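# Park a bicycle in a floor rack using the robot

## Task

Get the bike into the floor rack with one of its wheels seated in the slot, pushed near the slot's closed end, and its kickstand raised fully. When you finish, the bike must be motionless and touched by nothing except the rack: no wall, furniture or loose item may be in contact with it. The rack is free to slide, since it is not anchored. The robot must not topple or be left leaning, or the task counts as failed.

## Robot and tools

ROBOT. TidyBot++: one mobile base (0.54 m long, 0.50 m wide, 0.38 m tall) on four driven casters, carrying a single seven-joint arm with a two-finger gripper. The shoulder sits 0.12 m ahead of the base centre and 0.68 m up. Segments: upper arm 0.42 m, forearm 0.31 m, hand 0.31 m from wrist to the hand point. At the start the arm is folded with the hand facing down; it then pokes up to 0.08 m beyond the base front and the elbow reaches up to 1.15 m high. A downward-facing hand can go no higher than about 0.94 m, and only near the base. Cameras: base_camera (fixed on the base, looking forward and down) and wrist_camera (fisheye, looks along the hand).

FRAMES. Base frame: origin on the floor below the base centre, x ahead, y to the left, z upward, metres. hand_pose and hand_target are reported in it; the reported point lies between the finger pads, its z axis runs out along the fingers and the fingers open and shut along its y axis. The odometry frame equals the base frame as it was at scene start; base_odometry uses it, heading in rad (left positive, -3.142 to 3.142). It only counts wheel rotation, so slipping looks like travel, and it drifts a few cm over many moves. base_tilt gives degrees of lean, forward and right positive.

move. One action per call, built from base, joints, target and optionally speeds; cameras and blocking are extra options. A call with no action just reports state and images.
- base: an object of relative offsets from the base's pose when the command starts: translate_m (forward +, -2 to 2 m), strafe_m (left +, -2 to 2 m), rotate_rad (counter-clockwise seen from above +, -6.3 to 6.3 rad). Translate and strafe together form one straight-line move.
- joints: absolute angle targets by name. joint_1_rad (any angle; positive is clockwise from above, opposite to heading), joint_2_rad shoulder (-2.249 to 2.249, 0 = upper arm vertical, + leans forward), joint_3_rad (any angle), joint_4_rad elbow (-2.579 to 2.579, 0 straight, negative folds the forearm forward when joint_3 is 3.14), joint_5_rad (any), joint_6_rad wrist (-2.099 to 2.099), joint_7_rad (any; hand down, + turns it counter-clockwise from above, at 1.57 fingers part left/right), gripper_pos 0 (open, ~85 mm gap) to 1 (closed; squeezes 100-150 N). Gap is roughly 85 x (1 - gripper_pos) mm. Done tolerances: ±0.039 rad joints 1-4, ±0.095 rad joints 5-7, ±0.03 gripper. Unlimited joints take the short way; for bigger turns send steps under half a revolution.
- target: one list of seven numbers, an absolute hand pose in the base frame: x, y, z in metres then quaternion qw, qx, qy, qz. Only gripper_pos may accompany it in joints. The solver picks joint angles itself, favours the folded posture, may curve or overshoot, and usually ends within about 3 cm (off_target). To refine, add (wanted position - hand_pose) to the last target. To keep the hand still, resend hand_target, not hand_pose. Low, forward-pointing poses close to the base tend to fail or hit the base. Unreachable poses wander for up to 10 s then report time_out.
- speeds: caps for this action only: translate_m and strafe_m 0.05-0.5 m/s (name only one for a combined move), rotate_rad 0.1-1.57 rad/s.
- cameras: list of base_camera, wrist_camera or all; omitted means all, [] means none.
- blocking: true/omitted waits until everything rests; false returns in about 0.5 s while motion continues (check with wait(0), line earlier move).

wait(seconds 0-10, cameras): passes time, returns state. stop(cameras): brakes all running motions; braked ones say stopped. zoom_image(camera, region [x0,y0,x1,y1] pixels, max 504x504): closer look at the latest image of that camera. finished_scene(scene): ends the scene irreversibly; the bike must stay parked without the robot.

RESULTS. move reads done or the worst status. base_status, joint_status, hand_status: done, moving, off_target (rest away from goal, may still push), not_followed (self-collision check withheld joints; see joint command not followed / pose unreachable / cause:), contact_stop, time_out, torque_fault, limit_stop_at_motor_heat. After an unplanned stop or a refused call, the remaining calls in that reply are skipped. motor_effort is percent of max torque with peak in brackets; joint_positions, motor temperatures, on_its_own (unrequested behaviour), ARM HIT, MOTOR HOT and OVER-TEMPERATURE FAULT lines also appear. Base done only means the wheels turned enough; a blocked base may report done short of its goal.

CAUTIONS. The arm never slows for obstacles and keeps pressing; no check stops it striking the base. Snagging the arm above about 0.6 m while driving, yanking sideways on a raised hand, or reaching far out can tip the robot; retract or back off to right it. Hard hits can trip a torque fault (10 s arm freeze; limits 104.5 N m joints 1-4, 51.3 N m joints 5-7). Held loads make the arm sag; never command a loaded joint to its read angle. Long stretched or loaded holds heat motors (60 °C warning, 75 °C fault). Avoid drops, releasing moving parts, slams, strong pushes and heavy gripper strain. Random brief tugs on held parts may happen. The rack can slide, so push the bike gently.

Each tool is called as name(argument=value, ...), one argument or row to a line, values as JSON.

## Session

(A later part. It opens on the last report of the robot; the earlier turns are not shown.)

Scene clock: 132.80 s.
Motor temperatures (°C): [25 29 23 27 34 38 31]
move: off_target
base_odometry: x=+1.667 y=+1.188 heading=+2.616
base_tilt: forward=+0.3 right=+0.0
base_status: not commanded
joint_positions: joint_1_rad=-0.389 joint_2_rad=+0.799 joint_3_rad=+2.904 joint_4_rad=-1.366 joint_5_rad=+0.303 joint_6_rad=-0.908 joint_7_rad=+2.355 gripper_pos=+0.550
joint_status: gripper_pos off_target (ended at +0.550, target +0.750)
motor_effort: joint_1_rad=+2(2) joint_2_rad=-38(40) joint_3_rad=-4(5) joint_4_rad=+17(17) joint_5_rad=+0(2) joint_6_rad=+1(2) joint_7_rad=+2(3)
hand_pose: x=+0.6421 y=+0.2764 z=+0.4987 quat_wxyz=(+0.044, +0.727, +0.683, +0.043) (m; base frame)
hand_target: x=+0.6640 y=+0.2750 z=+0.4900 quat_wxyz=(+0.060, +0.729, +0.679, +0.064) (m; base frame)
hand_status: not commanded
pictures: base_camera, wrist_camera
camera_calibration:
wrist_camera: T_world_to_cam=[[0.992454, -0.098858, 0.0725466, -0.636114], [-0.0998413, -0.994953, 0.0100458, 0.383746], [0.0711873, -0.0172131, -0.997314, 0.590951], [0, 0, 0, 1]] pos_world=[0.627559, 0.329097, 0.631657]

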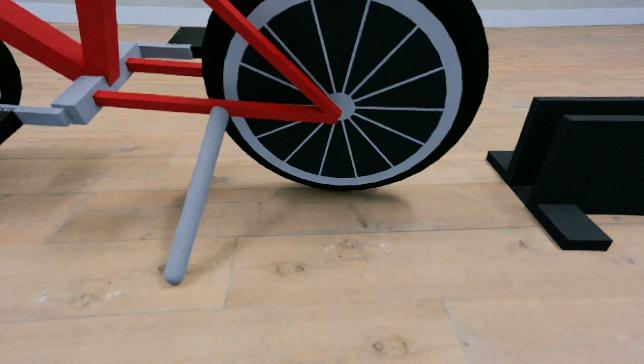

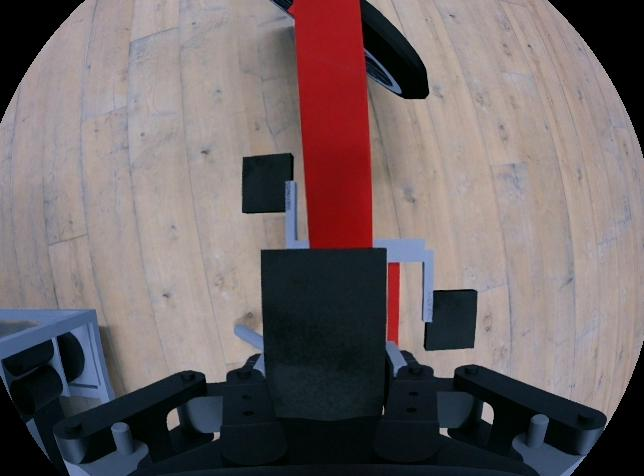

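move(
  target=[0.72, 0.275, 0.497, 0.02, 0.7312, 0.6818, 0.0215],
)

Scene clock: 134.70 s.
Motor temperatures (°C): [25 29 23 27 34 38 31]
move: off_target
base_odometry: x=+1.667 y=+1.188 heading=+2.616
base_tilt: forward=+0.3 right=+0.0
base_status: not commanded
joint_positions: joint_1_rad=-0.382 joint_2_rad=+0.957 joint_3_rad=+2.908 joint_4_rad=-0.981 joint_5_rad=+0.252 joint_6_rad=-1.158 joint_7_rad=+2.489 gripper_pos=+0.572
joint_status: not commanded
motor_effort: joint_1_rad=+1(3) joint_2_rad=-46(46) joint_3_rad=-3(5) joint_4_rad=+21(22) joint_5_rad=+3(3) joint_6_rad=+8(8) joint_7_rad=+0(3)
hand_pose: x=+0.7071 y=+0.2920 z=+0.5096 quat_wxyz=(+0.028, +0.723, +0.690, +0.029) (m; base frame)
hand_target: x=+0.7200 y=+0.2750 z=+0.4970 quat_wxyz=(+0.020, +0.731, +0.682, +0.022) (m; base frame)
hand_status: off_target (0.025 m and 1.8 deg from the pose sent, 0.078 m and 3.7 deg at the start)
pictures: base_camera, wrist_camera
camera_calibration:
wrist_camera: T_world_to_cam=[[0.996088, -0.0833491, 0.0293373, -0.684888], [-0.0837316, -0.996415, 0.0120581, 0.3937], [0.0282271, -0.0144674, -0.999497, 0.628201], [0, 0, 0, 1]] pos_world=[0.697442, 0.344292, 0.643231]

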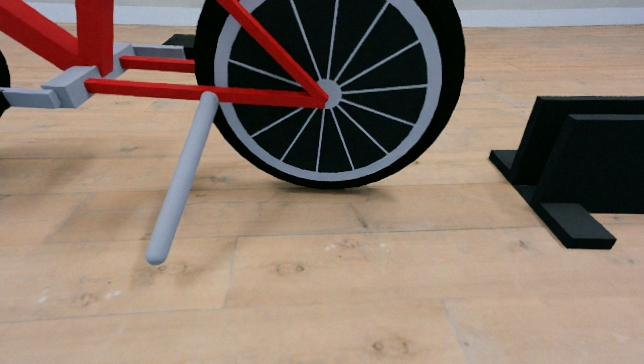

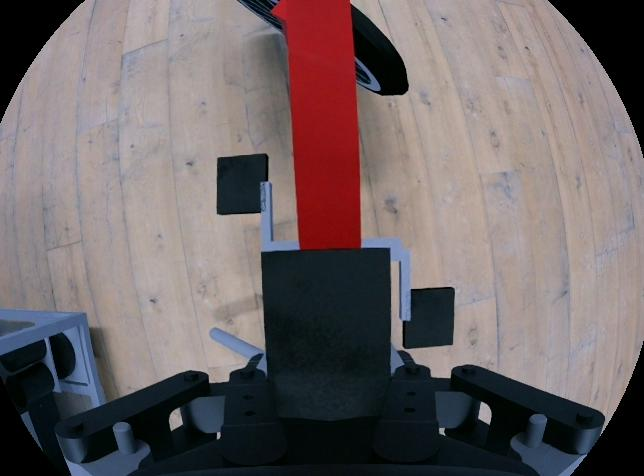

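zoom_image(
  camera="base_camera",
  region=[140, 0, 644, 300],
)

Scaled by 1.000.

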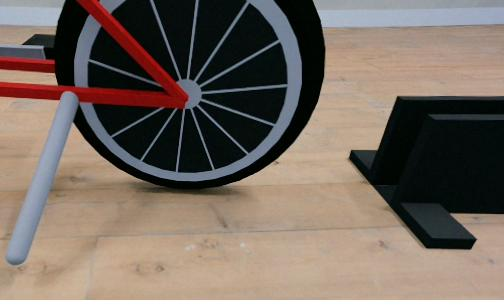

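move(
  target=[0.719, 0.265, 0.497, -0.0061, 0.7102, 0.704, -0.0062],
)

zoom_image(
  camera="base_camera",
  region=[140, 0, 644, 300],
)

Scene clock: 136.50 s.
Motor temperatures (°C): [25 29 23 27 34 38 31]
move: off_target
base_odometry: x=+1.667 y=+1.188 heading=+2.616
base_tilt: forward=+0.2 right=+0.0
base_status: not commanded
joint_positions: joint_1_rad=-0.356 joint_2_rad=+1.010 joint_3_rad=+2.915 joint_4_rad=-0.855 joint_5_rad=+0.215 joint_6_rad=-1.247 joint_7_rad=+2.552 gripper_pos=+0.573
joint_status: not commanded
motor_effort: joint_1_rad=+1(2) joint_2_rad=-47(49) joint_3_rad=-4(4) joint_4_rad=+18(21) joint_5_rad=+3(3) joint_6_rad=+3(7) joint_7_rad=+6(6)
hand_pose: x=+0.7266 y=+0.2815 z=+0.5112 quat_wxyz=(+0.013, +0.725, +0.688, +0.021) (m; base frame)
hand_target: x=+0.7190 y=+0.2650 z=+0.4970 quat_wxyz=(-0.006, +0.710, +0.704, -0.006) (m; base frame)
hand_status: off_target (0.023 m and 4.6 deg from the pose sent, 0.032 m and 6.0 deg at the start)
pictures: base_camera, wrist_camera
camera_calibration:
wrist_camera: T_world_to_cam=[[0.99609, -0.0882794, -0.0032836, -0.687206], [-0.0882694, -0.996092, 0.00305059, 0.392624], [-0.00354007, -0.00274882, -0.99999, 0.649122], [0, 0, 0, 1]] pos_world=[0.721474, 0.332208, 0.645661]

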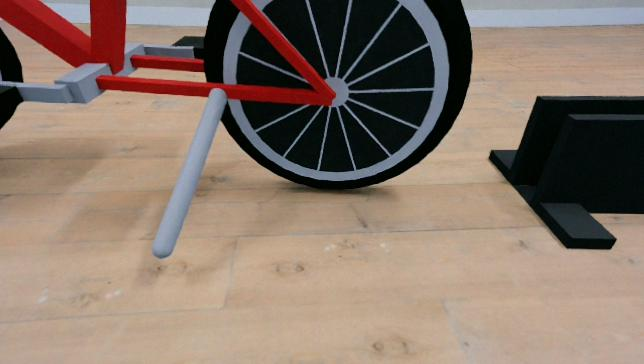

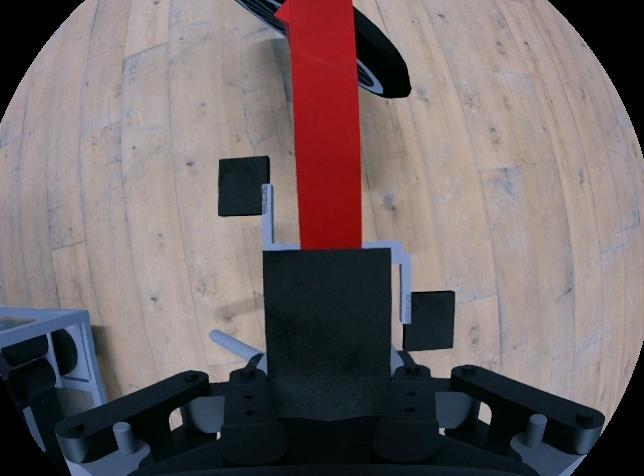

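Scaled by 1.000.

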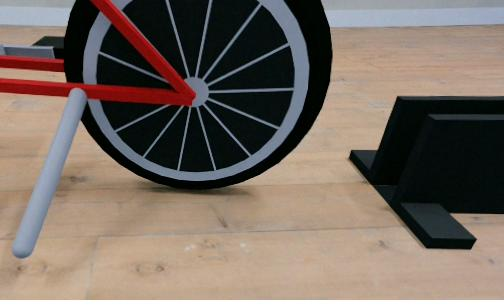

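move(
  target=[0.70, 0.255, 0.497, -0.0061, 0.6820, 0.7314, -0.0062],
)

zoom_image(
  camera="base_camera",
  region=[140, 0, 644, 300],
)

Scene clock: 138.00 s.
Motor temperatures (°C): [25 29 23 27 34 38 31]
move: off_target
base_odometry: x=+1.667 y=+1.188 heading=+2.616
base_tilt: forward=+0.3 right=+0.0
base_status: not commanded
joint_positions: joint_1_rad=-0.325 joint_2_rad=+0.981 joint_3_rad=+2.915 joint_4_rad=-0.921 joint_5_rad=+0.215 joint_6_rad=-1.205 joint_7_rad=+2.565 gripper_pos=+0.573
joint_status: not commanded
motor_effort: joint_1_rad=+1(3) joint_2_rad=-45(48) joint_3_rad=-5(6) joint_4_rad=+11(18) joint_5_rad=+3(4) joint_6_rad=-9(9) joint_7_rad=+12(12)
hand_pose: x=+0.7255 y=+0.2627 z=+0.5104 quat_wxyz=(+0.014, +0.726, +0.687, +0.023) (m; base frame)
hand_target: x=+0.7000 y=+0.2550 z=+0.4970 quat_wxyz=(-0.006, +0.682, +0.731, -0.006) (m; base frame)
hand_status: off_target (0.030 m and 8.3 deg from the pose sent, 0.040 m and 8.0 deg at the start)
pictures: base_camera, wrist_camera
camera_calibration:
wrist_camera: T_world_to_cam=[[0.995693, -0.0926977, 0.00153056, -0.68879], [-0.0927, -0.995693, 0.00150848, 0.377721], [0.00138414, -0.00164387, -0.999998, 0.644418], [0, 0, 0, 1]] pos_world=[0.719947, 0.313304, 0.644901]

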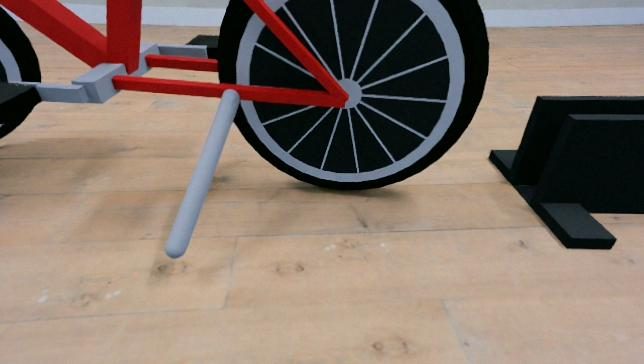

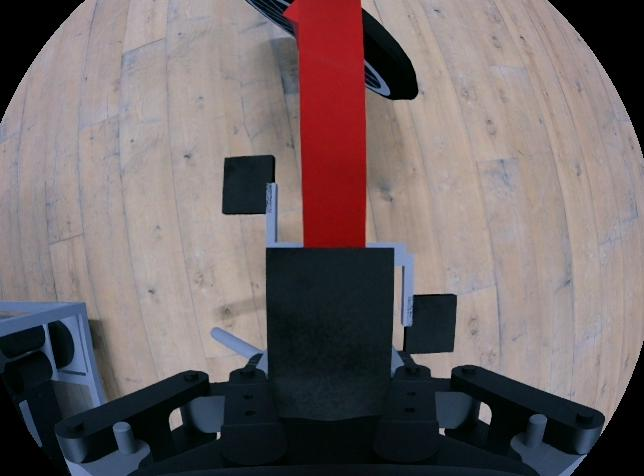

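Scaled by 1.000.

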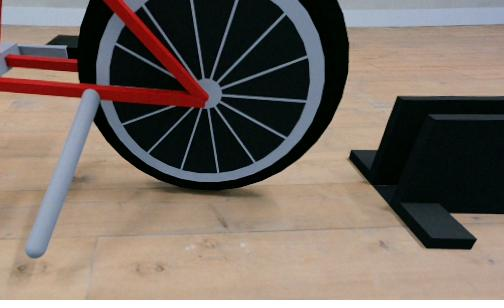

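move(
  base={"translate_m": -0.03, "strafe_m": -0.05, "rotate_rad": 0.075},
  speeds={"translate_m": 0.1, "rotate_rad": 0.2},
)

zoom_image(
  camera="base_camera",
  region=[140, 0, 644, 300],
)

Scene clock: 139.70 s.
Motor temperatures (°C): [25 29 23 27 34 38 31]
move: done
base_odometry: x=+1.718 y=+1.217 heading=+2.691
base_tilt: forward=+0.2 right=-0.1
base_status: done
joint_positions: joint_1_rad=-0.325 joint_2_rad=+0.983 joint_3_rad=+2.919 joint_4_rad=-0.925 joint_5_rad=+0.212 joint_6_rad=-1.167 joint_7_rad=+2.584 gripper_pos=+0.573
joint_status: not commanded
motor_effort: joint_1_rad=+1(6) joint_2_rad=-49(54) joint_3_rad=-7(10) joint_4_rad=+10(12) joint_5_rad=+1(4) joint_6_rad=-13(17) joint_7_rad=+14(18)
hand_pose: x=+0.7343 y=+0.2667 z=+0.5083 quat_wxyz=(+0.018, +0.720, +0.692, +0.039) (m; base frame)
hand_target: x=+0.7000 y=+0.2550 z=+0.4970 quat_wxyz=(-0.006, +0.682, +0.731, -0.006) (m; base frame)
hand_status: not commanded
pictures: base_camera, wrist_camera
camera_calibration:
wrist_camera: T_world_to_cam=[[0.996676, -0.0765189, 0.0279743, -0.715677], [-0.0761073, -0.996979, -0.0154976, 0.379322], [0.0290757, 0.013317, -0.999489, 0.617725], [0, 0, 0, 1]] pos_world=[0.724206, 0.315187, 0.643308]

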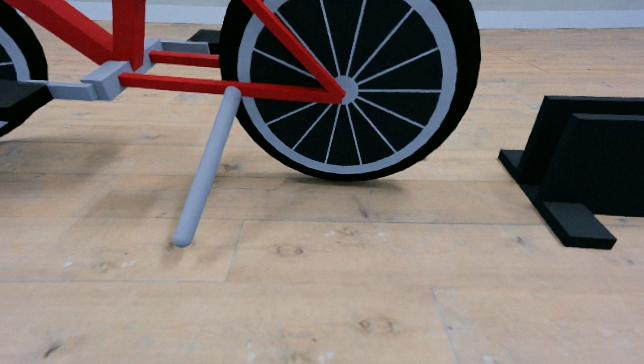

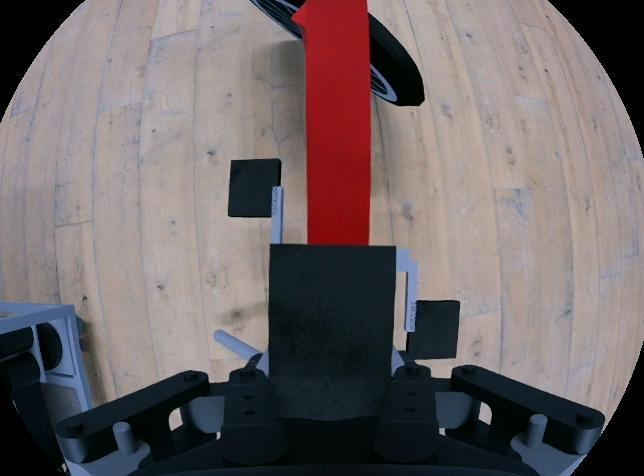

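Scaled by 1.000.

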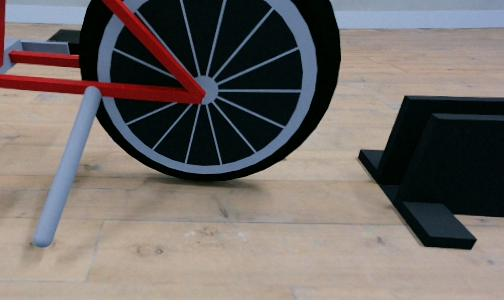

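move(
  joints={"gripper_pos": 1.0},
  target=[0.735, 0.258, 0.53, -0.012, 0.7132, 0.7009, -0.012],
)

zoom_image(
  camera="base_camera",
  region=[140, 0, 644, 300],
)

Scene clock: 141.80 s.
Motor temperatures (°C): [25 29 23 27 34 38 31]
move: off_target
base_odometry: x=+1.718 y=+1.217 heading=+2.691
base_tilt: forward=+0.2 right=+0.0
base_status: not commanded
joint_positions: joint_1_rad=-0.329 joint_2_rad=+1.083 joint_3_rad=+2.953 joint_4_rad=-0.685 joint_5_rad=+0.187 joint_6_rad=-1.339 joint_7_rad=+2.623 gripper_pos=+0.573
joint_status: gripper_pos off_target (ended at +0.573, target +1.000)
motor_effort: joint_1_rad=+1(3) joint_2_rad=-59(60) joint_3_rad=-3(7) joint_4_rad=+19(19) joint_5_rad=+1(3) joint_6_rad=-5(14) joint_7_rad=+3(14)
hand_pose: x=+0.7623 y=+0.2559 z=+0.5115 quat_wxyz=(+0.015, +0.730, +0.684, +0.018) (m; base frame)
hand_target: x=+0.7350 y=+0.2580 z=+0.5300 quat_wxyz=(-0.012, +0.713, +0.701, -0.012) (m; base frame)
hand_status: off_target (0.033 m and 5.4 deg from the pose sent, 0.023 m and 6.9 deg at the start)
pictures: base_camera, wrist_camera
camera_calibration:
wrist_camera: T_world_to_cam=[[0.994811, -0.101665, -0.00387011, -0.720302], [-0.101624, -0.994777, 0.00958355, 0.376824], [-0.00482421, -0.00914053, -0.999947, 0.65199], [0, 0, 0, 1]] pos_world=[0.758004, 0.307586, 0.645556]

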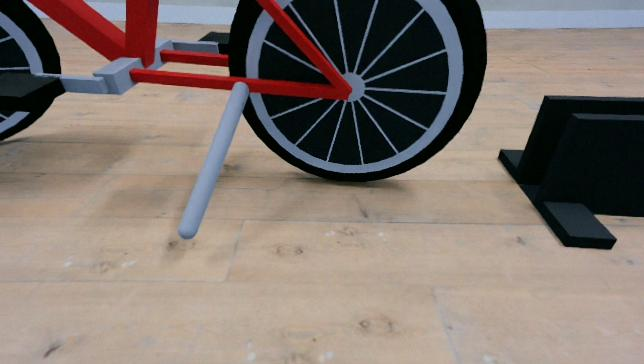

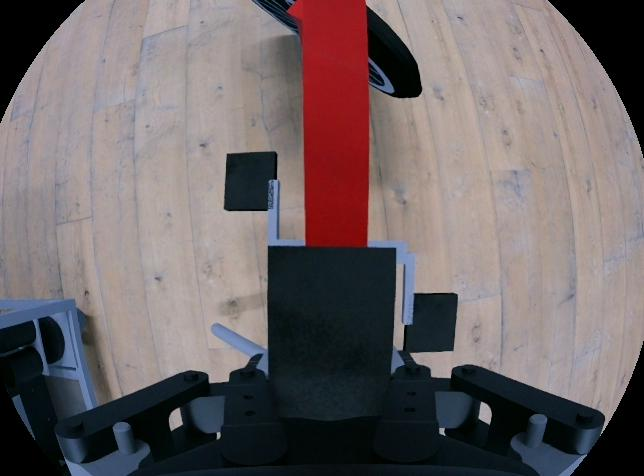

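Scaled by 1.000.

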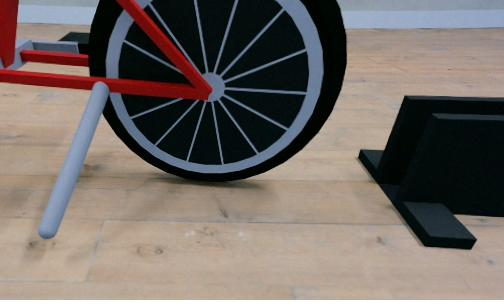

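move(
  base={"translate_m": 0.018, "strafe_m": 0.11, "rotate_rad": -0.145},
  speeds={"translate_m": 0.1, "rotate_rad": 0.15},
)

zoom_image(
  camera="base_camera",
  region=[140, 0, 644, 300],
)

Scene clock: 144.33 s.
Motor temperatures (°C): [25 29 23 27 34 38 31]
move: done
base_odometry: x=+1.654 y=+1.126 heading=+2.545
base_tilt: forward=+0.2 right=+0.0
base_status: done
joint_positions: joint_1_rad=-0.335 joint_2_rad=+1.081 joint_3_rad=+2.963 joint_4_rad=-0.683 joint_5_rad=+0.181 joint_6_rad=-1.387 joint_7_rad=+2.703 gripper_pos=+0.573
joint_status: not commanded
motor_effort: joint_1_rad=+0(6) joint_2_rad=-52(60) joint_3_rad=-3(6) joint_4_rad=+20(20) joint_5_rad=-2(5) joint_6_rad=+0(6) joint_7_rad=-8(9)
hand_pose: x=+0.7492 y=+0.2512 z=+0.5129 quat_wxyz=(+0.010, +0.702, +0.712, -0.004) (m; base frame)
hand_target: x=+0.7350 y=+0.2580 z=+0.5300 quat_wxyz=(-0.012, +0.713, +0.701, -0.012) (m; base frame)
hand_status: not commanded
pictures: base_camera, wrist_camera
camera_calibration:
wrist_camera: T_world_to_cam=[[0.998856, -0.0232004, -0.0418076, -0.711067], [-0.0216647, -0.999087, 0.0368191, 0.29803], [-0.0426237, -0.0358712, -0.998447, 0.687554], [0, 0, 0, 1]] pos_world=[0.746017, 0.305925, 0.645785]

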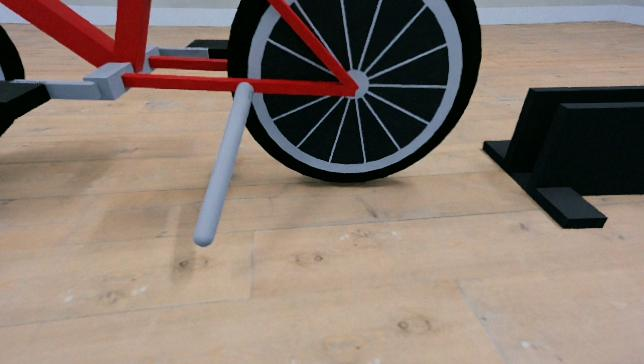

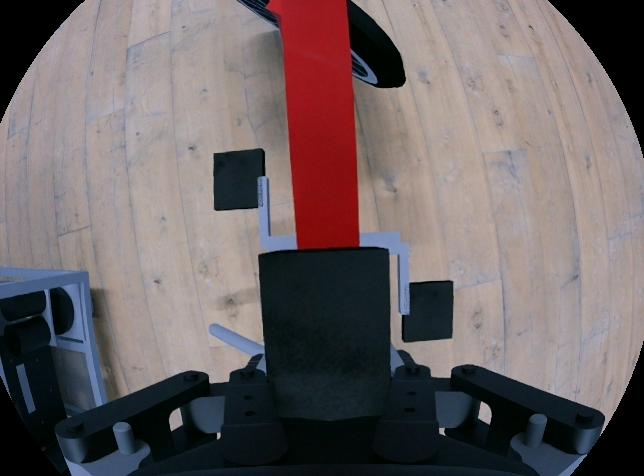

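Scaled by 1.000.

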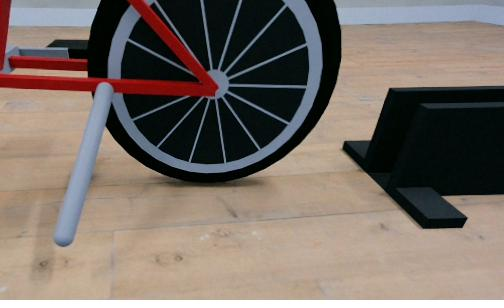

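move(
  base={"strafe_m": -0.12},
  speeds={"strafe_m": 0.1},
)

zoom_image(
  camera="base_camera",
  region=[140, 0, 644, 300],
)

Scene clock: 146.37 s.
Motor temperatures (°C): [25 30 23 27 34 38 31]
move: done
base_odometry: x=+1.721 y=+1.225 heading=+2.544
base_tilt: forward=+0.2 right=+0.0
base_status: done
joint_positions: joint_1_rad=-0.350 joint_2_rad=+1.095 joint_3_rad=+2.967 joint_4_rad=-0.655 joint_5_rad=+0.167 joint_6_rad=-1.375 joint_7_rad=+2.634 gripper_pos=+0.573
joint_status: not commanded
motor_effort: joint_1_rad=+3(6) joint_2_rad=-59(62) joint_3_rad=-4(6) joint_4_rad=+15(19) joint_5_rad=+1(3) joint_6_rad=-12(18) joint_7_rad=+11(12)
hand_pose: x=+0.7554 y=+0.2667 z=+0.5123 quat_wxyz=(+0.008, +0.724, +0.690, +0.011) (m; base frame)
hand_target: x=+0.7350 y=+0.2580 z=+0.5300 quat_wxyz=(-0.012, +0.713, +0.701, -0.012) (m; base frame)
hand_status: not commanded
pictures: base_camera, wrist_camera
camera_calibration:
wrist_camera: T_world_to_cam=[[0.996068, -0.0853201, -0.0238613, -0.707376], [-0.0850447, -0.996301, 0.012329, 0.373304], [-0.024825, -0.0102512, -0.999639, 0.668165], [0, 0, 0, 1]] pos_world=[0.752929, 0.31842, 0.646442]

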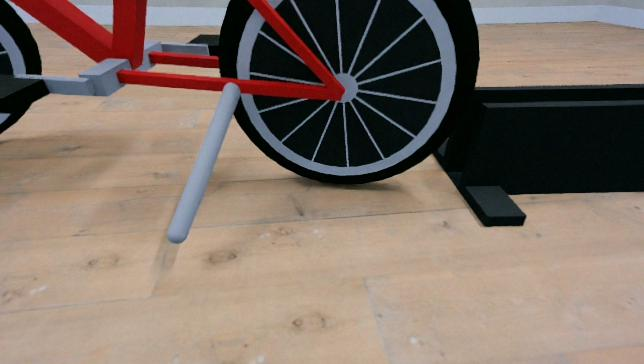

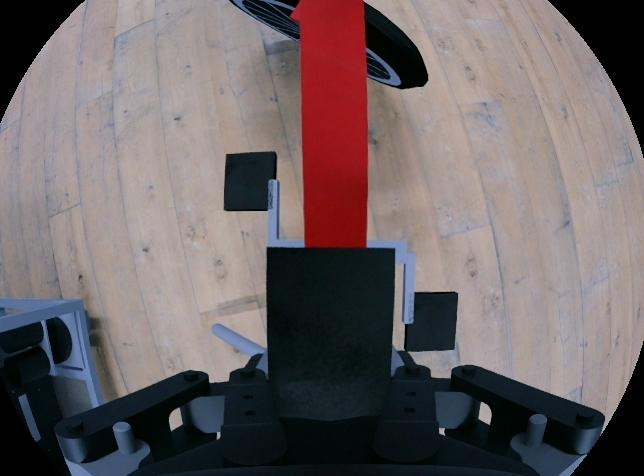

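Scaled by 1.000.

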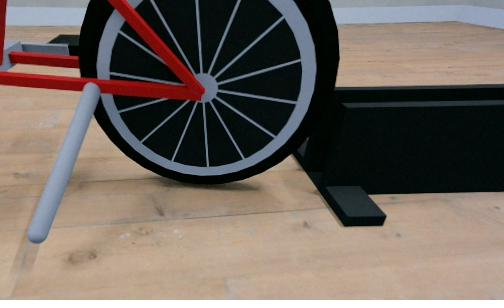

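move(
  base={"strafe_m": -0.09, "rotate_rad": 0.09},
  speeds={"strafe_m": 0.1, "rotate_rad": 0.12},
)

zoom_image(
  camera="base_camera",
  region=[140, 0, 644, 300],
)

Scene clock: 148.17 s.
Motor temperatures (°C): [25 30 23 27 34 38 31]
move: done
base_odometry: x=+1.772 y=+1.299 heading=+2.635
base_tilt: forward=+0.3 right=-0.1
base_status: done
joint_positions: joint_1_rad=-0.359 joint_2_rad=+1.096 joint_3_rad=+2.969 joint_4_rad=-0.651 joint_5_rad=+0.164 joint_6_rad=-1.373 joint_7_rad=+2.626 gripper_pos=+0.573
joint_status: not commanded
motor_effort: joint_1_rad=+4(8) joint_2_rad=-60(62) joint_3_rad=-4(7) joint_4_rad=+14(17) joint_5_rad=+0(4) joint_6_rad=-14(18) joint_7_rad=+10(13)
hand_pose: x=+0.7544 y=+0.2728 z=+0.5122 quat_wxyz=(+0.008, +0.724, +0.689, +0.013) (m; base frame)
hand_target: x=+0.7350 y=+0.2580 z=+0.5300 quat_wxyz=(-0.012, +0.713, +0.701, -0.012) (m; base frame)
hand_status: not commanded
pictures: base_camera, wrist_camera
camera_calibration:
wrist_camera: T_world_to_cam=[[0.996105, -0.0855696, -0.0212652, -0.707231], [-0.0853805, -0.996302, 0.00964995, 0.380933], [-0.0220123, -0.00779673, -0.999727, 0.665315], [0, 0, 0, 1]] pos_world=[0.751646, 0.324194, 0.646418]

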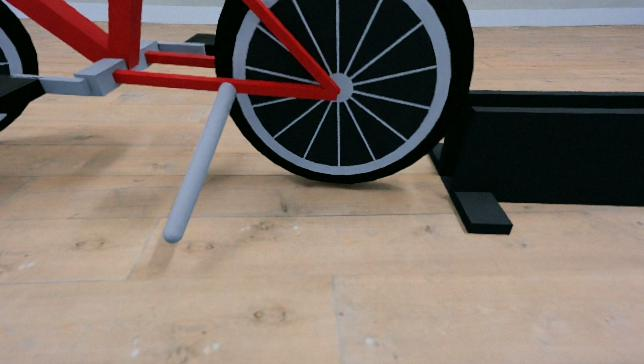

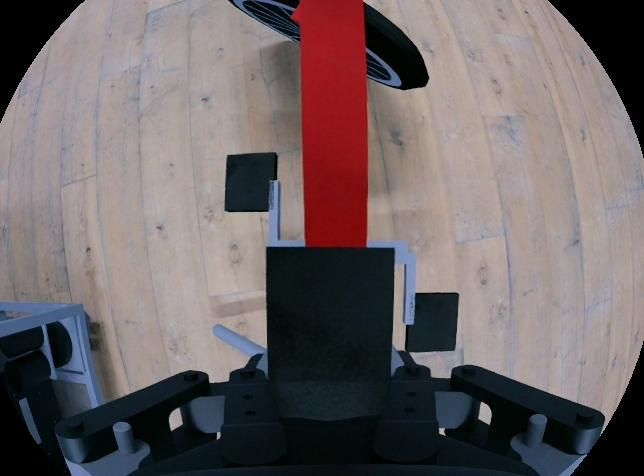

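Scaled by 1.000.

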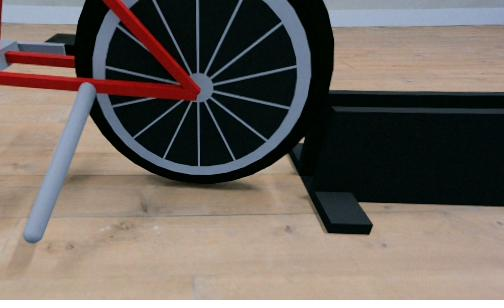

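move(
  base={"strafe_m": -0.12, "translate_m": -0.01, "rotate_rad": 0.03},
  speeds={"strafe_m": 0.1, "rotate_rad": 0.12},
)

zoom_image(
  camera="base_camera",
  region=[140, 0, 644, 300],
)

Scene clock: 150.17 s.
Motor temperatures (°C): [25 30 23 27 34 38 31]
move: done
base_odometry: x=+1.839 y=+1.399 heading=+2.667
base_tilt: forward=+0.2 right=-0.1
base_status: done
joint_positions: joint_1_rad=-0.361 joint_2_rad=+1.099 joint_3_rad=+2.970 joint_4_rad=-0.647 joint_5_rad=+0.162 joint_6_rad=-1.365 joint_7_rad=+2.620 gripper_pos=+0.573
joint_status: not commanded
motor_effort: joint_1_rad=+4(10) joint_2_rad=-60(63) joint_3_rad=-5(7) joint_4_rad=+15(15) joint_5_rad=-1(3) joint_6_rad=-15(20) joint_7_rad=+9(13)
hand_pose: x=+0.7569 y=+0.2755 z=+0.5118 quat_wxyz=(+0.009, +0.726, +0.687, +0.017) (m; base frame)
hand_target: x=+0.7350 y=+0.2580 z=+0.5300 quat_wxyz=(-0.012, +0.713, +0.701, -0.012) (m; base frame)
hand_status: not commanded
pictures: base_camera, wrist_camera
camera_calibration:
wrist_camera: T_world_to_cam=[[0.99576, -0.0908539, -0.0144162, -0.711221], [-0.0908097, -0.995861, 0.00369059, 0.390844], [-0.0146918, -0.00236581, -0.999889, 0.658051], [0, 0, 0, 1]] pos_world=[0.753366, 0.326166, 0.646283]

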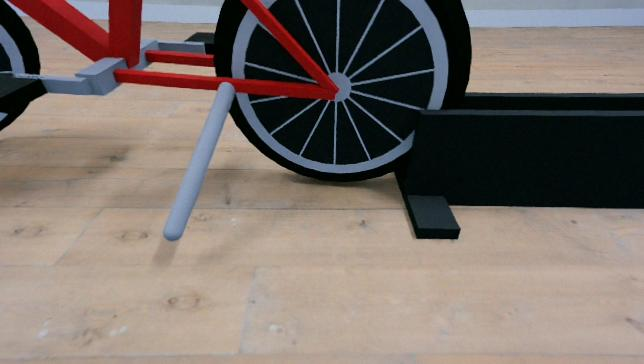

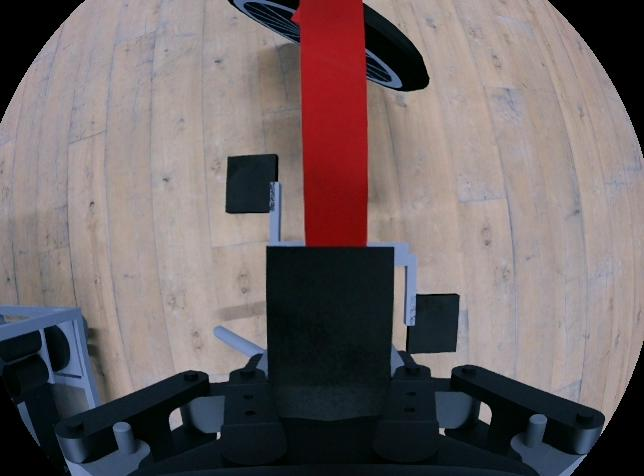

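Scaled by 1.000.

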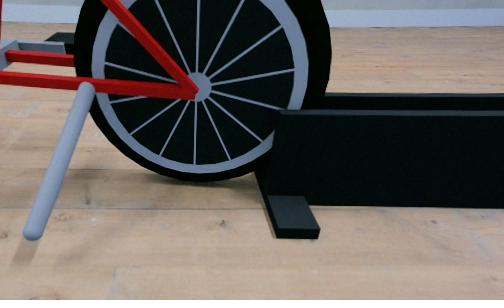

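move(
  base={"strafe_m": -0.14},
  speeds={"strafe_m": 0.1, "rotate_rad": 0.12},
)

zoom_image(
  camera="base_camera",
  region=[140, 0, 644, 300],
)

"speeds": rotate_rad has a speed but no command beside it: command rotate_rad too, or leave its speed out
Scene clock: 150.27 s.
Motor temperatures (°C): [25 30 23 27 34 38 31]
base_odometry: x=+1.839 y=+1.399 heading=+2.667
base_tilt: forward=+0.3 right=+0.0
base_status: done
joint_positions: joint_1_rad=-0.361 joint_2_rad=+1.099 joint_3_rad=+2.970 joint_4_rad=-0.647 joint_5_rad=+0.162 joint_6_rad=-1.365 joint_7_rad=+2.620 gripper_pos=+0.573
joint_status: not commanded
motor_effort: joint_1_rad=+3(10) joint_2_rad=-60(63) joint_3_rad=-5(7) joint_4_rad=+14(15) joint_5_rad=-1(3) joint_6_rad=-16(20) joint_7_rad=+9(13)
hand_pose: x=+0.7569 y=+0.2754 z=+0.5117 quat_wxyz=(+0.009, +0.726, +0.687, +0.017) (m; base frame)
hand_target: x=+0.7350 y=+0.2580 z=+0.5300 quat_wxyz=(-0.012, +0.713, +0.701, -0.012) (m; base frame)
hand_status: not commanded
pictures: none

Scaled by 1.000.

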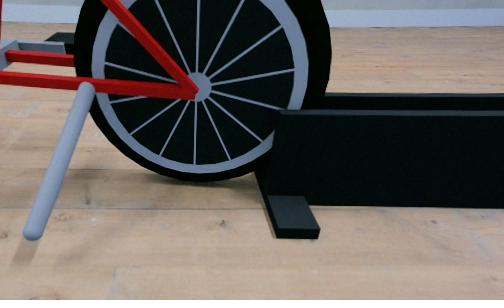

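move(
  base={"strafe_m": -0.14},
  speeds={"strafe_m": 0.1},
)

zoom_image(
  camera="base_camera",
  region=[140, 0, 644, 300],
)

Scene clock: 152.30 s.
Motor temperatures (°C): [25 30 23 27 34 38 31]
move: done
base_odometry: x=+1.903 y=+1.524 heading=+2.667
base_tilt: forward=+0.3 right=-0.1
base_status: done
joint_positions: joint_1_rad=-0.391 joint_2_rad=+1.099 joint_3_rad=+2.970 joint_4_rad=-0.645 joint_5_rad=+0.148 joint_6_rad=-1.362 joint_7_rad=+2.619 gripper_pos=+0.573
joint_status: not commanded
motor_effort: joint_1_rad=+8(14) joint_2_rad=-61(63) joint_3_rad=-2(6) joint_4_rad=+15(17) joint_5_rad=+3(6) joint_6_rad=-12(19) joint_7_rad=+8(12)
hand_pose: x=+0.7478 y=+0.2989 z=+0.5122 quat_wxyz=(+0.003, +0.717, +0.697, +0.022) (m; base frame)
hand_target: x=+0.7350 y=+0.2580 z=+0.5300 quat_wxyz=(-0.012, +0.713, +0.701, -0.012) (m; base frame)
hand_status: not commanded
pictures: base_camera, wrist_camera
camera_calibration:
wrist_camera: T_world_to_cam=[[0.997742, -0.0647694, -0.0177476, -0.707603], [-0.0649595, -0.997834, -0.0103503, 0.401775], [-0.0170388, 0.0114798, -0.999789, 0.655958], [0, 0, 0, 1]] pos_world=[0.743282, 0.347544, 0.64742]

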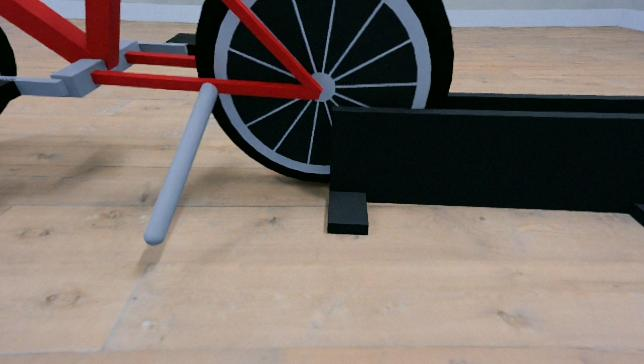

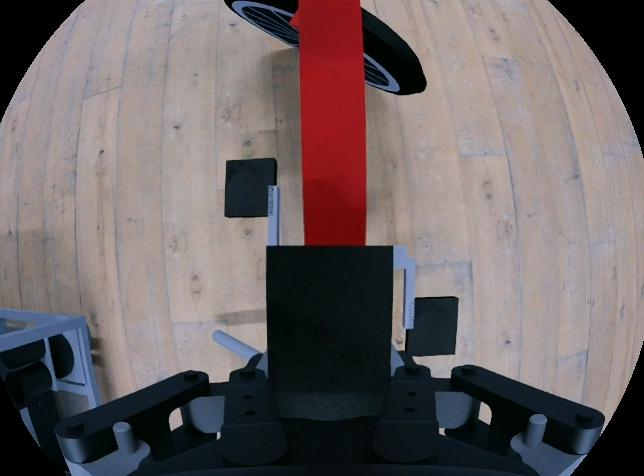

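Scaled by 1.000.

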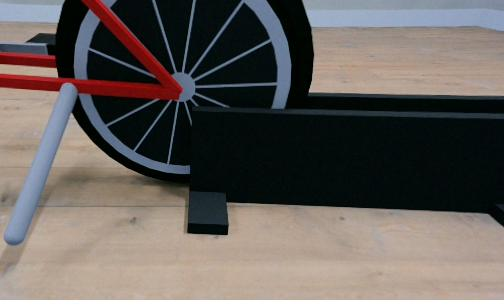

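move(
  base={"strafe_m": -0.1},
  speeds={"strafe_m": 0.1},
)

zoom_image(
  camera="base_camera",
  region=[140, 0, 644, 300],
)

Scene clock: 154.13 s.
Motor temperatures (°C): [25 30 23 27 34 38 31]
move: done
base_odometry: x=+1.949 y=+1.613 heading=+2.667
base_tilt: forward=+0.3 right=+0.0
base_status: done
joint_positions: joint_1_rad=-0.394 joint_2_rad=+1.099 joint_3_rad=+2.969 joint_4_rad=-0.645 joint_5_rad=+0.138 joint_6_rad=-1.359 joint_7_rad=+2.619 gripper_pos=+0.573
joint_status: not commanded
motor_effort: joint_1_rad=+10(15) joint_2_rad=-57(63) joint_3_rad=+0(3) joint_4_rad=+15(18) joint_5_rad=+4(7) joint_6_rad=-11(17) joint_7_rad=+7(11)
hand_pose: x=+0.7460 y=+0.3046 z=+0.5124 quat_wxyz=(-0.002, +0.716, +0.697, +0.025) (m; base frame)
hand_target: x=+0.7350 y=+0.2580 z=+0.5300 quat_wxyz=(-0.012, +0.713, +0.701, -0.012) (m; base frame)
hand_status: not commanded
pictures: base_camera, wrist_camera
camera_calibration:
wrist_camera: T_world_to_cam=[[0.997833, -0.0624299, -0.0207706, -0.704654], [-0.0628776, -0.997786, -0.0216517, 0.411642], [-0.0193729, 0.0229108, -0.99955, 0.654152], [0, 0, 0, 1]] pos_world=[0.741683, 0.351752, 0.648134]

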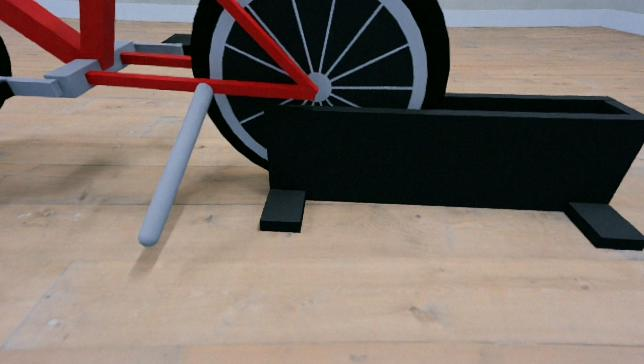

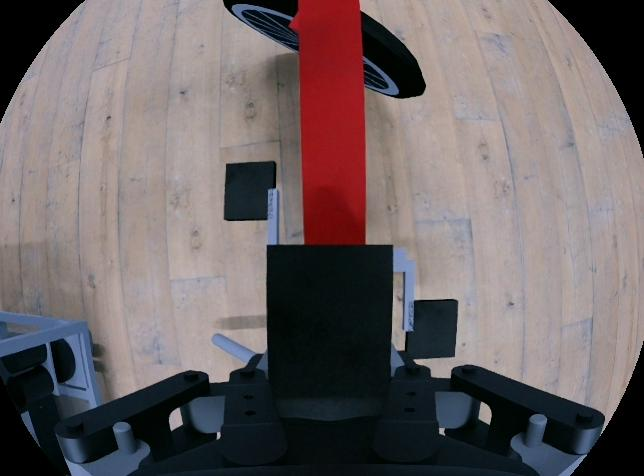

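Scaled by 1.000.

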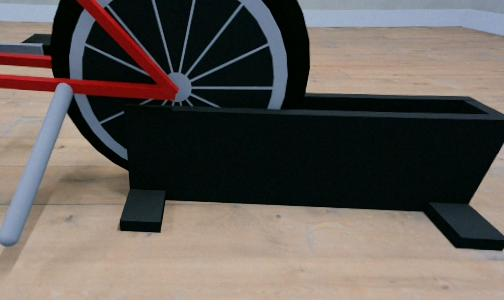

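move(
  base={"strafe_m": -0.14},
  speeds={"strafe_m": 0.1},
)

zoom_image(
  camera="base_camera",
  region=[140, 0, 644, 300],
)

Scene clock: 156.17 s.
Motor temperatures (°C): [25 30 23 27 34 38 31]
move: done
base_odometry: x=+2.013 y=+1.737 heading=+2.667
base_tilt: forward=+0.3 right=+0.0
base_status: done
joint_positions: joint_1_rad=-0.397 joint_2_rad=+1.099 joint_3_rad=+2.966 joint_4_rad=-0.645 joint_5_rad=+0.129 joint_6_rad=-1.357 joint_7_rad=+2.619 gripper_pos=+0.573
joint_status: not commanded
motor_effort: joint_1_rad=+10(15) joint_2_rad=-57(65) joint_3_rad=+0(3) joint_4_rad=+15(17) joint_5_rad=+5(8) joint_6_rad=-9(17) joint_7_rad=+8(12)
hand_pose: x=+0.7440 y=+0.3102 z=+0.5126 quat_wxyz=(-0.007, +0.716, +0.698, +0.027) (m; base frame)
hand_target: x=+0.7350 y=+0.2580 z=+0.5300 quat_wxyz=(-0.012, +0.713, +0.701, -0.012) (m; base frame)
hand_status: not commanded
pictures: base_camera, wrist_camera
camera_calibration:
wrist_camera: T_world_to_cam=[[0.997907, -0.0597896, -0.024626, -0.701187], [-0.0605736, -0.997637, -0.0324238, 0.420861], [-0.0226292, 0.0338476, -0.999171, 0.653049], [0, 0, 0, 1]] pos_world=[0.73999, 0.355839, 0.648886]

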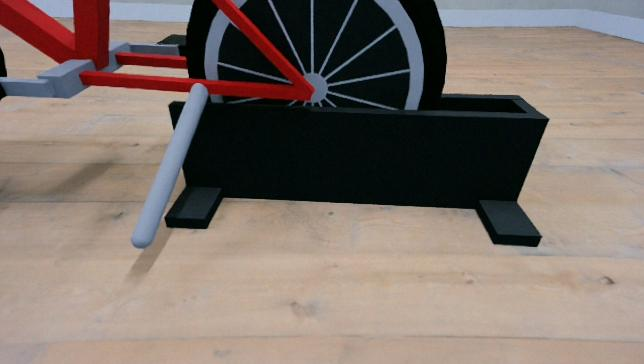

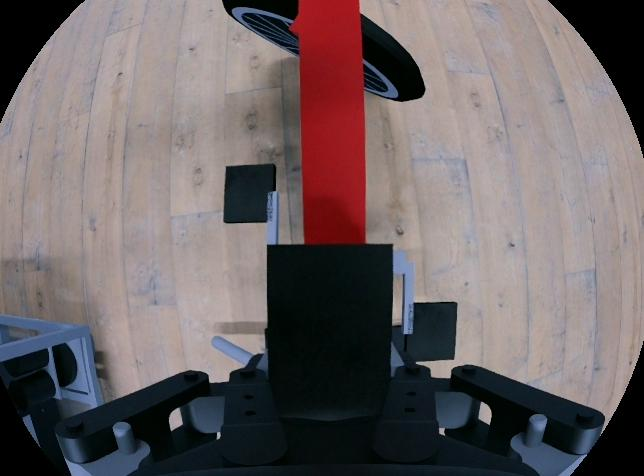

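Scaled by 1.000.

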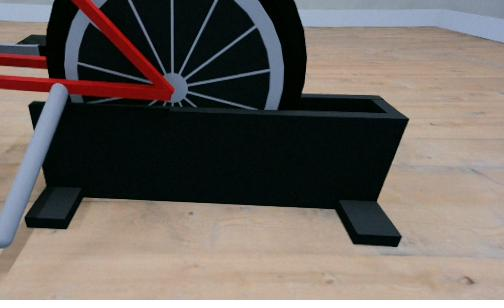

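move(
  base={"strafe_m": -0.09},
  speeds={"strafe_m": 0.08},
)

zoom_image(
  camera="base_camera",
  region=[140, 0, 644, 300],
)

Scene clock: 158.00 s.
Motor temperatures (°C): [25 30 23 27 34 38 31]
move: done
base_odometry: x=+2.054 y=+1.817 heading=+2.667
base_tilt: forward=+0.2 right=+0.0
base_status: done
joint_positions: joint_1_rad=-0.398 joint_2_rad=+1.098 joint_3_rad=+2.964 joint_4_rad=-0.646 joint_5_rad=+0.124 joint_6_rad=-1.356 joint_7_rad=+2.619 gripper_pos=+0.573
joint_status: not commanded
motor_effort: joint_1_rad=+10(16) joint_2_rad=-59(64) joint_3_rad=+1(3) joint_4_rad=+16(18) joint_5_rad=+5(8) joint_6_rad=-10(16) joint_7_rad=+8(12)
hand_pose: x=+0.7422 y=+0.3134 z=+0.5128 quat_wxyz=(-0.011, +0.715, +0.699, +0.029) (m; base frame)
hand_target: x=+0.7350 y=+0.2580 z=+0.5300 quat_wxyz=(-0.012, +0.713, +0.701, -0.012) (m; base frame)
hand_status: not commanded
pictures: base_camera, wrist_camera
camera_calibration:
wrist_camera: T_world_to_cam=[[0.997934, -0.057904, -0.0278217, -0.69826], [-0.0589556, -0.997514, -0.0385962, 0.425889], [-0.0255177, 0.0401567, -0.998868, 0.653165], [0, 0, 0, 1]] pos_world=[0.738593, 0.358169, 0.649436]

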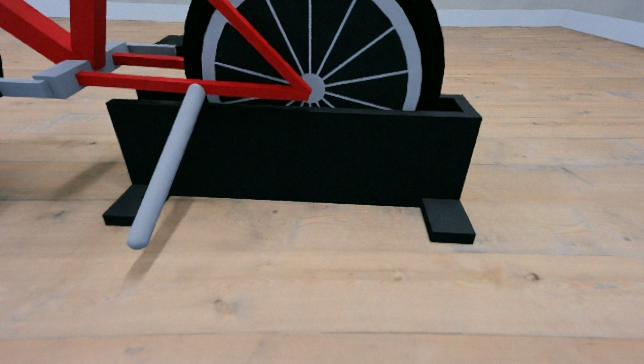

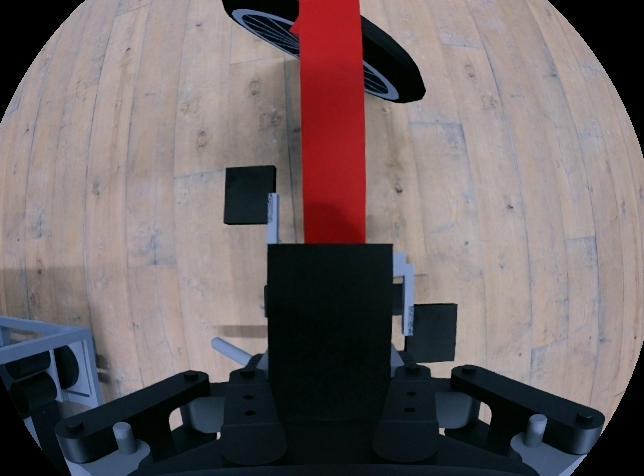

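Scaled by 1.000.

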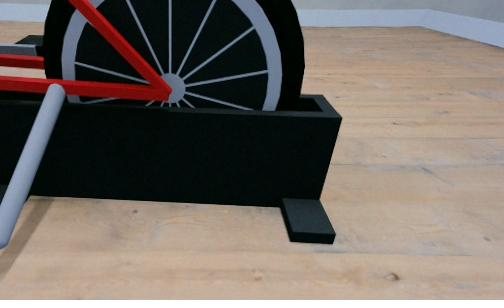

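move(
  base={"strafe_m": -0.035},
  speeds={"strafe_m": 0.05},
)

zoom_image(
  camera="base_camera",
  region=[80, 0, 500, 260],
)

Scene clock: 159.27 s.
Motor temperatures (°C): [25 30 23 27 34 38 31]
move: done
base_odometry: x=+2.070 y=+1.848 heading=+2.667
base_tilt: forward=+0.3 right=+0.0
base_status: done
joint_positions: joint_1_rad=-0.399 joint_2_rad=+1.098 joint_3_rad=+2.964 joint_4_rad=-0.648 joint_5_rad=+0.122 joint_6_rad=-1.356 joint_7_rad=+2.619 gripper_pos=+0.573
joint_status: not commanded
motor_effort: joint_1_rad=+11(16) joint_2_rad=-60(63) joint_3_rad=+0(3) joint_4_rad=+16(19) joint_5_rad=+6(8) joint_6_rad=-11(16) joint_7_rad=+8(11)
hand_pose: x=+0.7414 y=+0.3142 z=+0.5130 quat_wxyz=(-0.012, +0.715, +0.699, +0.029) (m; base frame)
hand_target: x=+0.7350 y=+0.2580 z=+0.5300 quat_wxyz=(-0.012, +0.713, +0.701, -0.012) (m; base frame)
hand_status: not commanded
pictures: base_camera, wrist_camera
camera_calibration:
wrist_camera: T_world_to_cam=[[0.997915, -0.0574324, -0.0294584, -0.69669], [-0.0585937, -0.997472, -0.0401995, 0.427158], [-0.0270752, 0.0418417, -0.998757, 0.65379], [0, 0, 0, 1]] pos_world=[0.737968, 0.358709, 0.649626]

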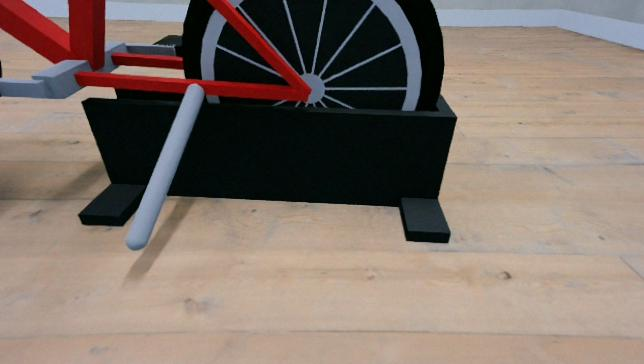

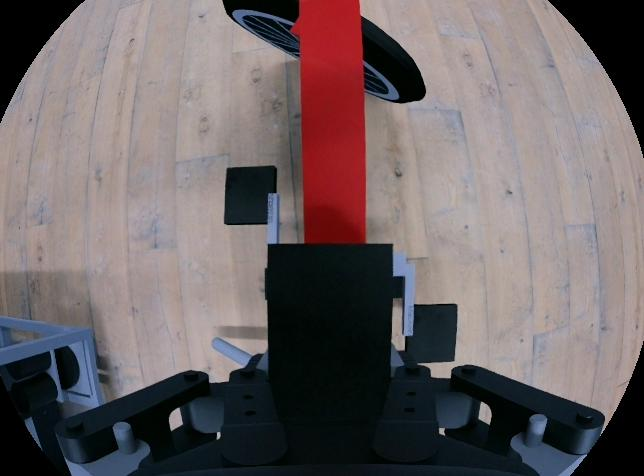

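Scaled by 1.200.

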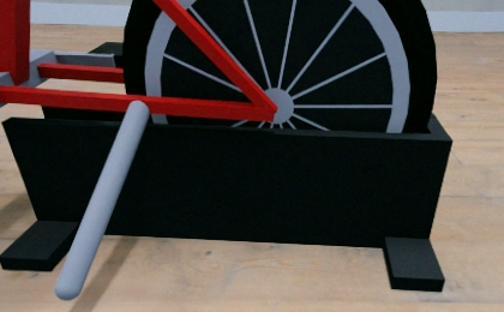

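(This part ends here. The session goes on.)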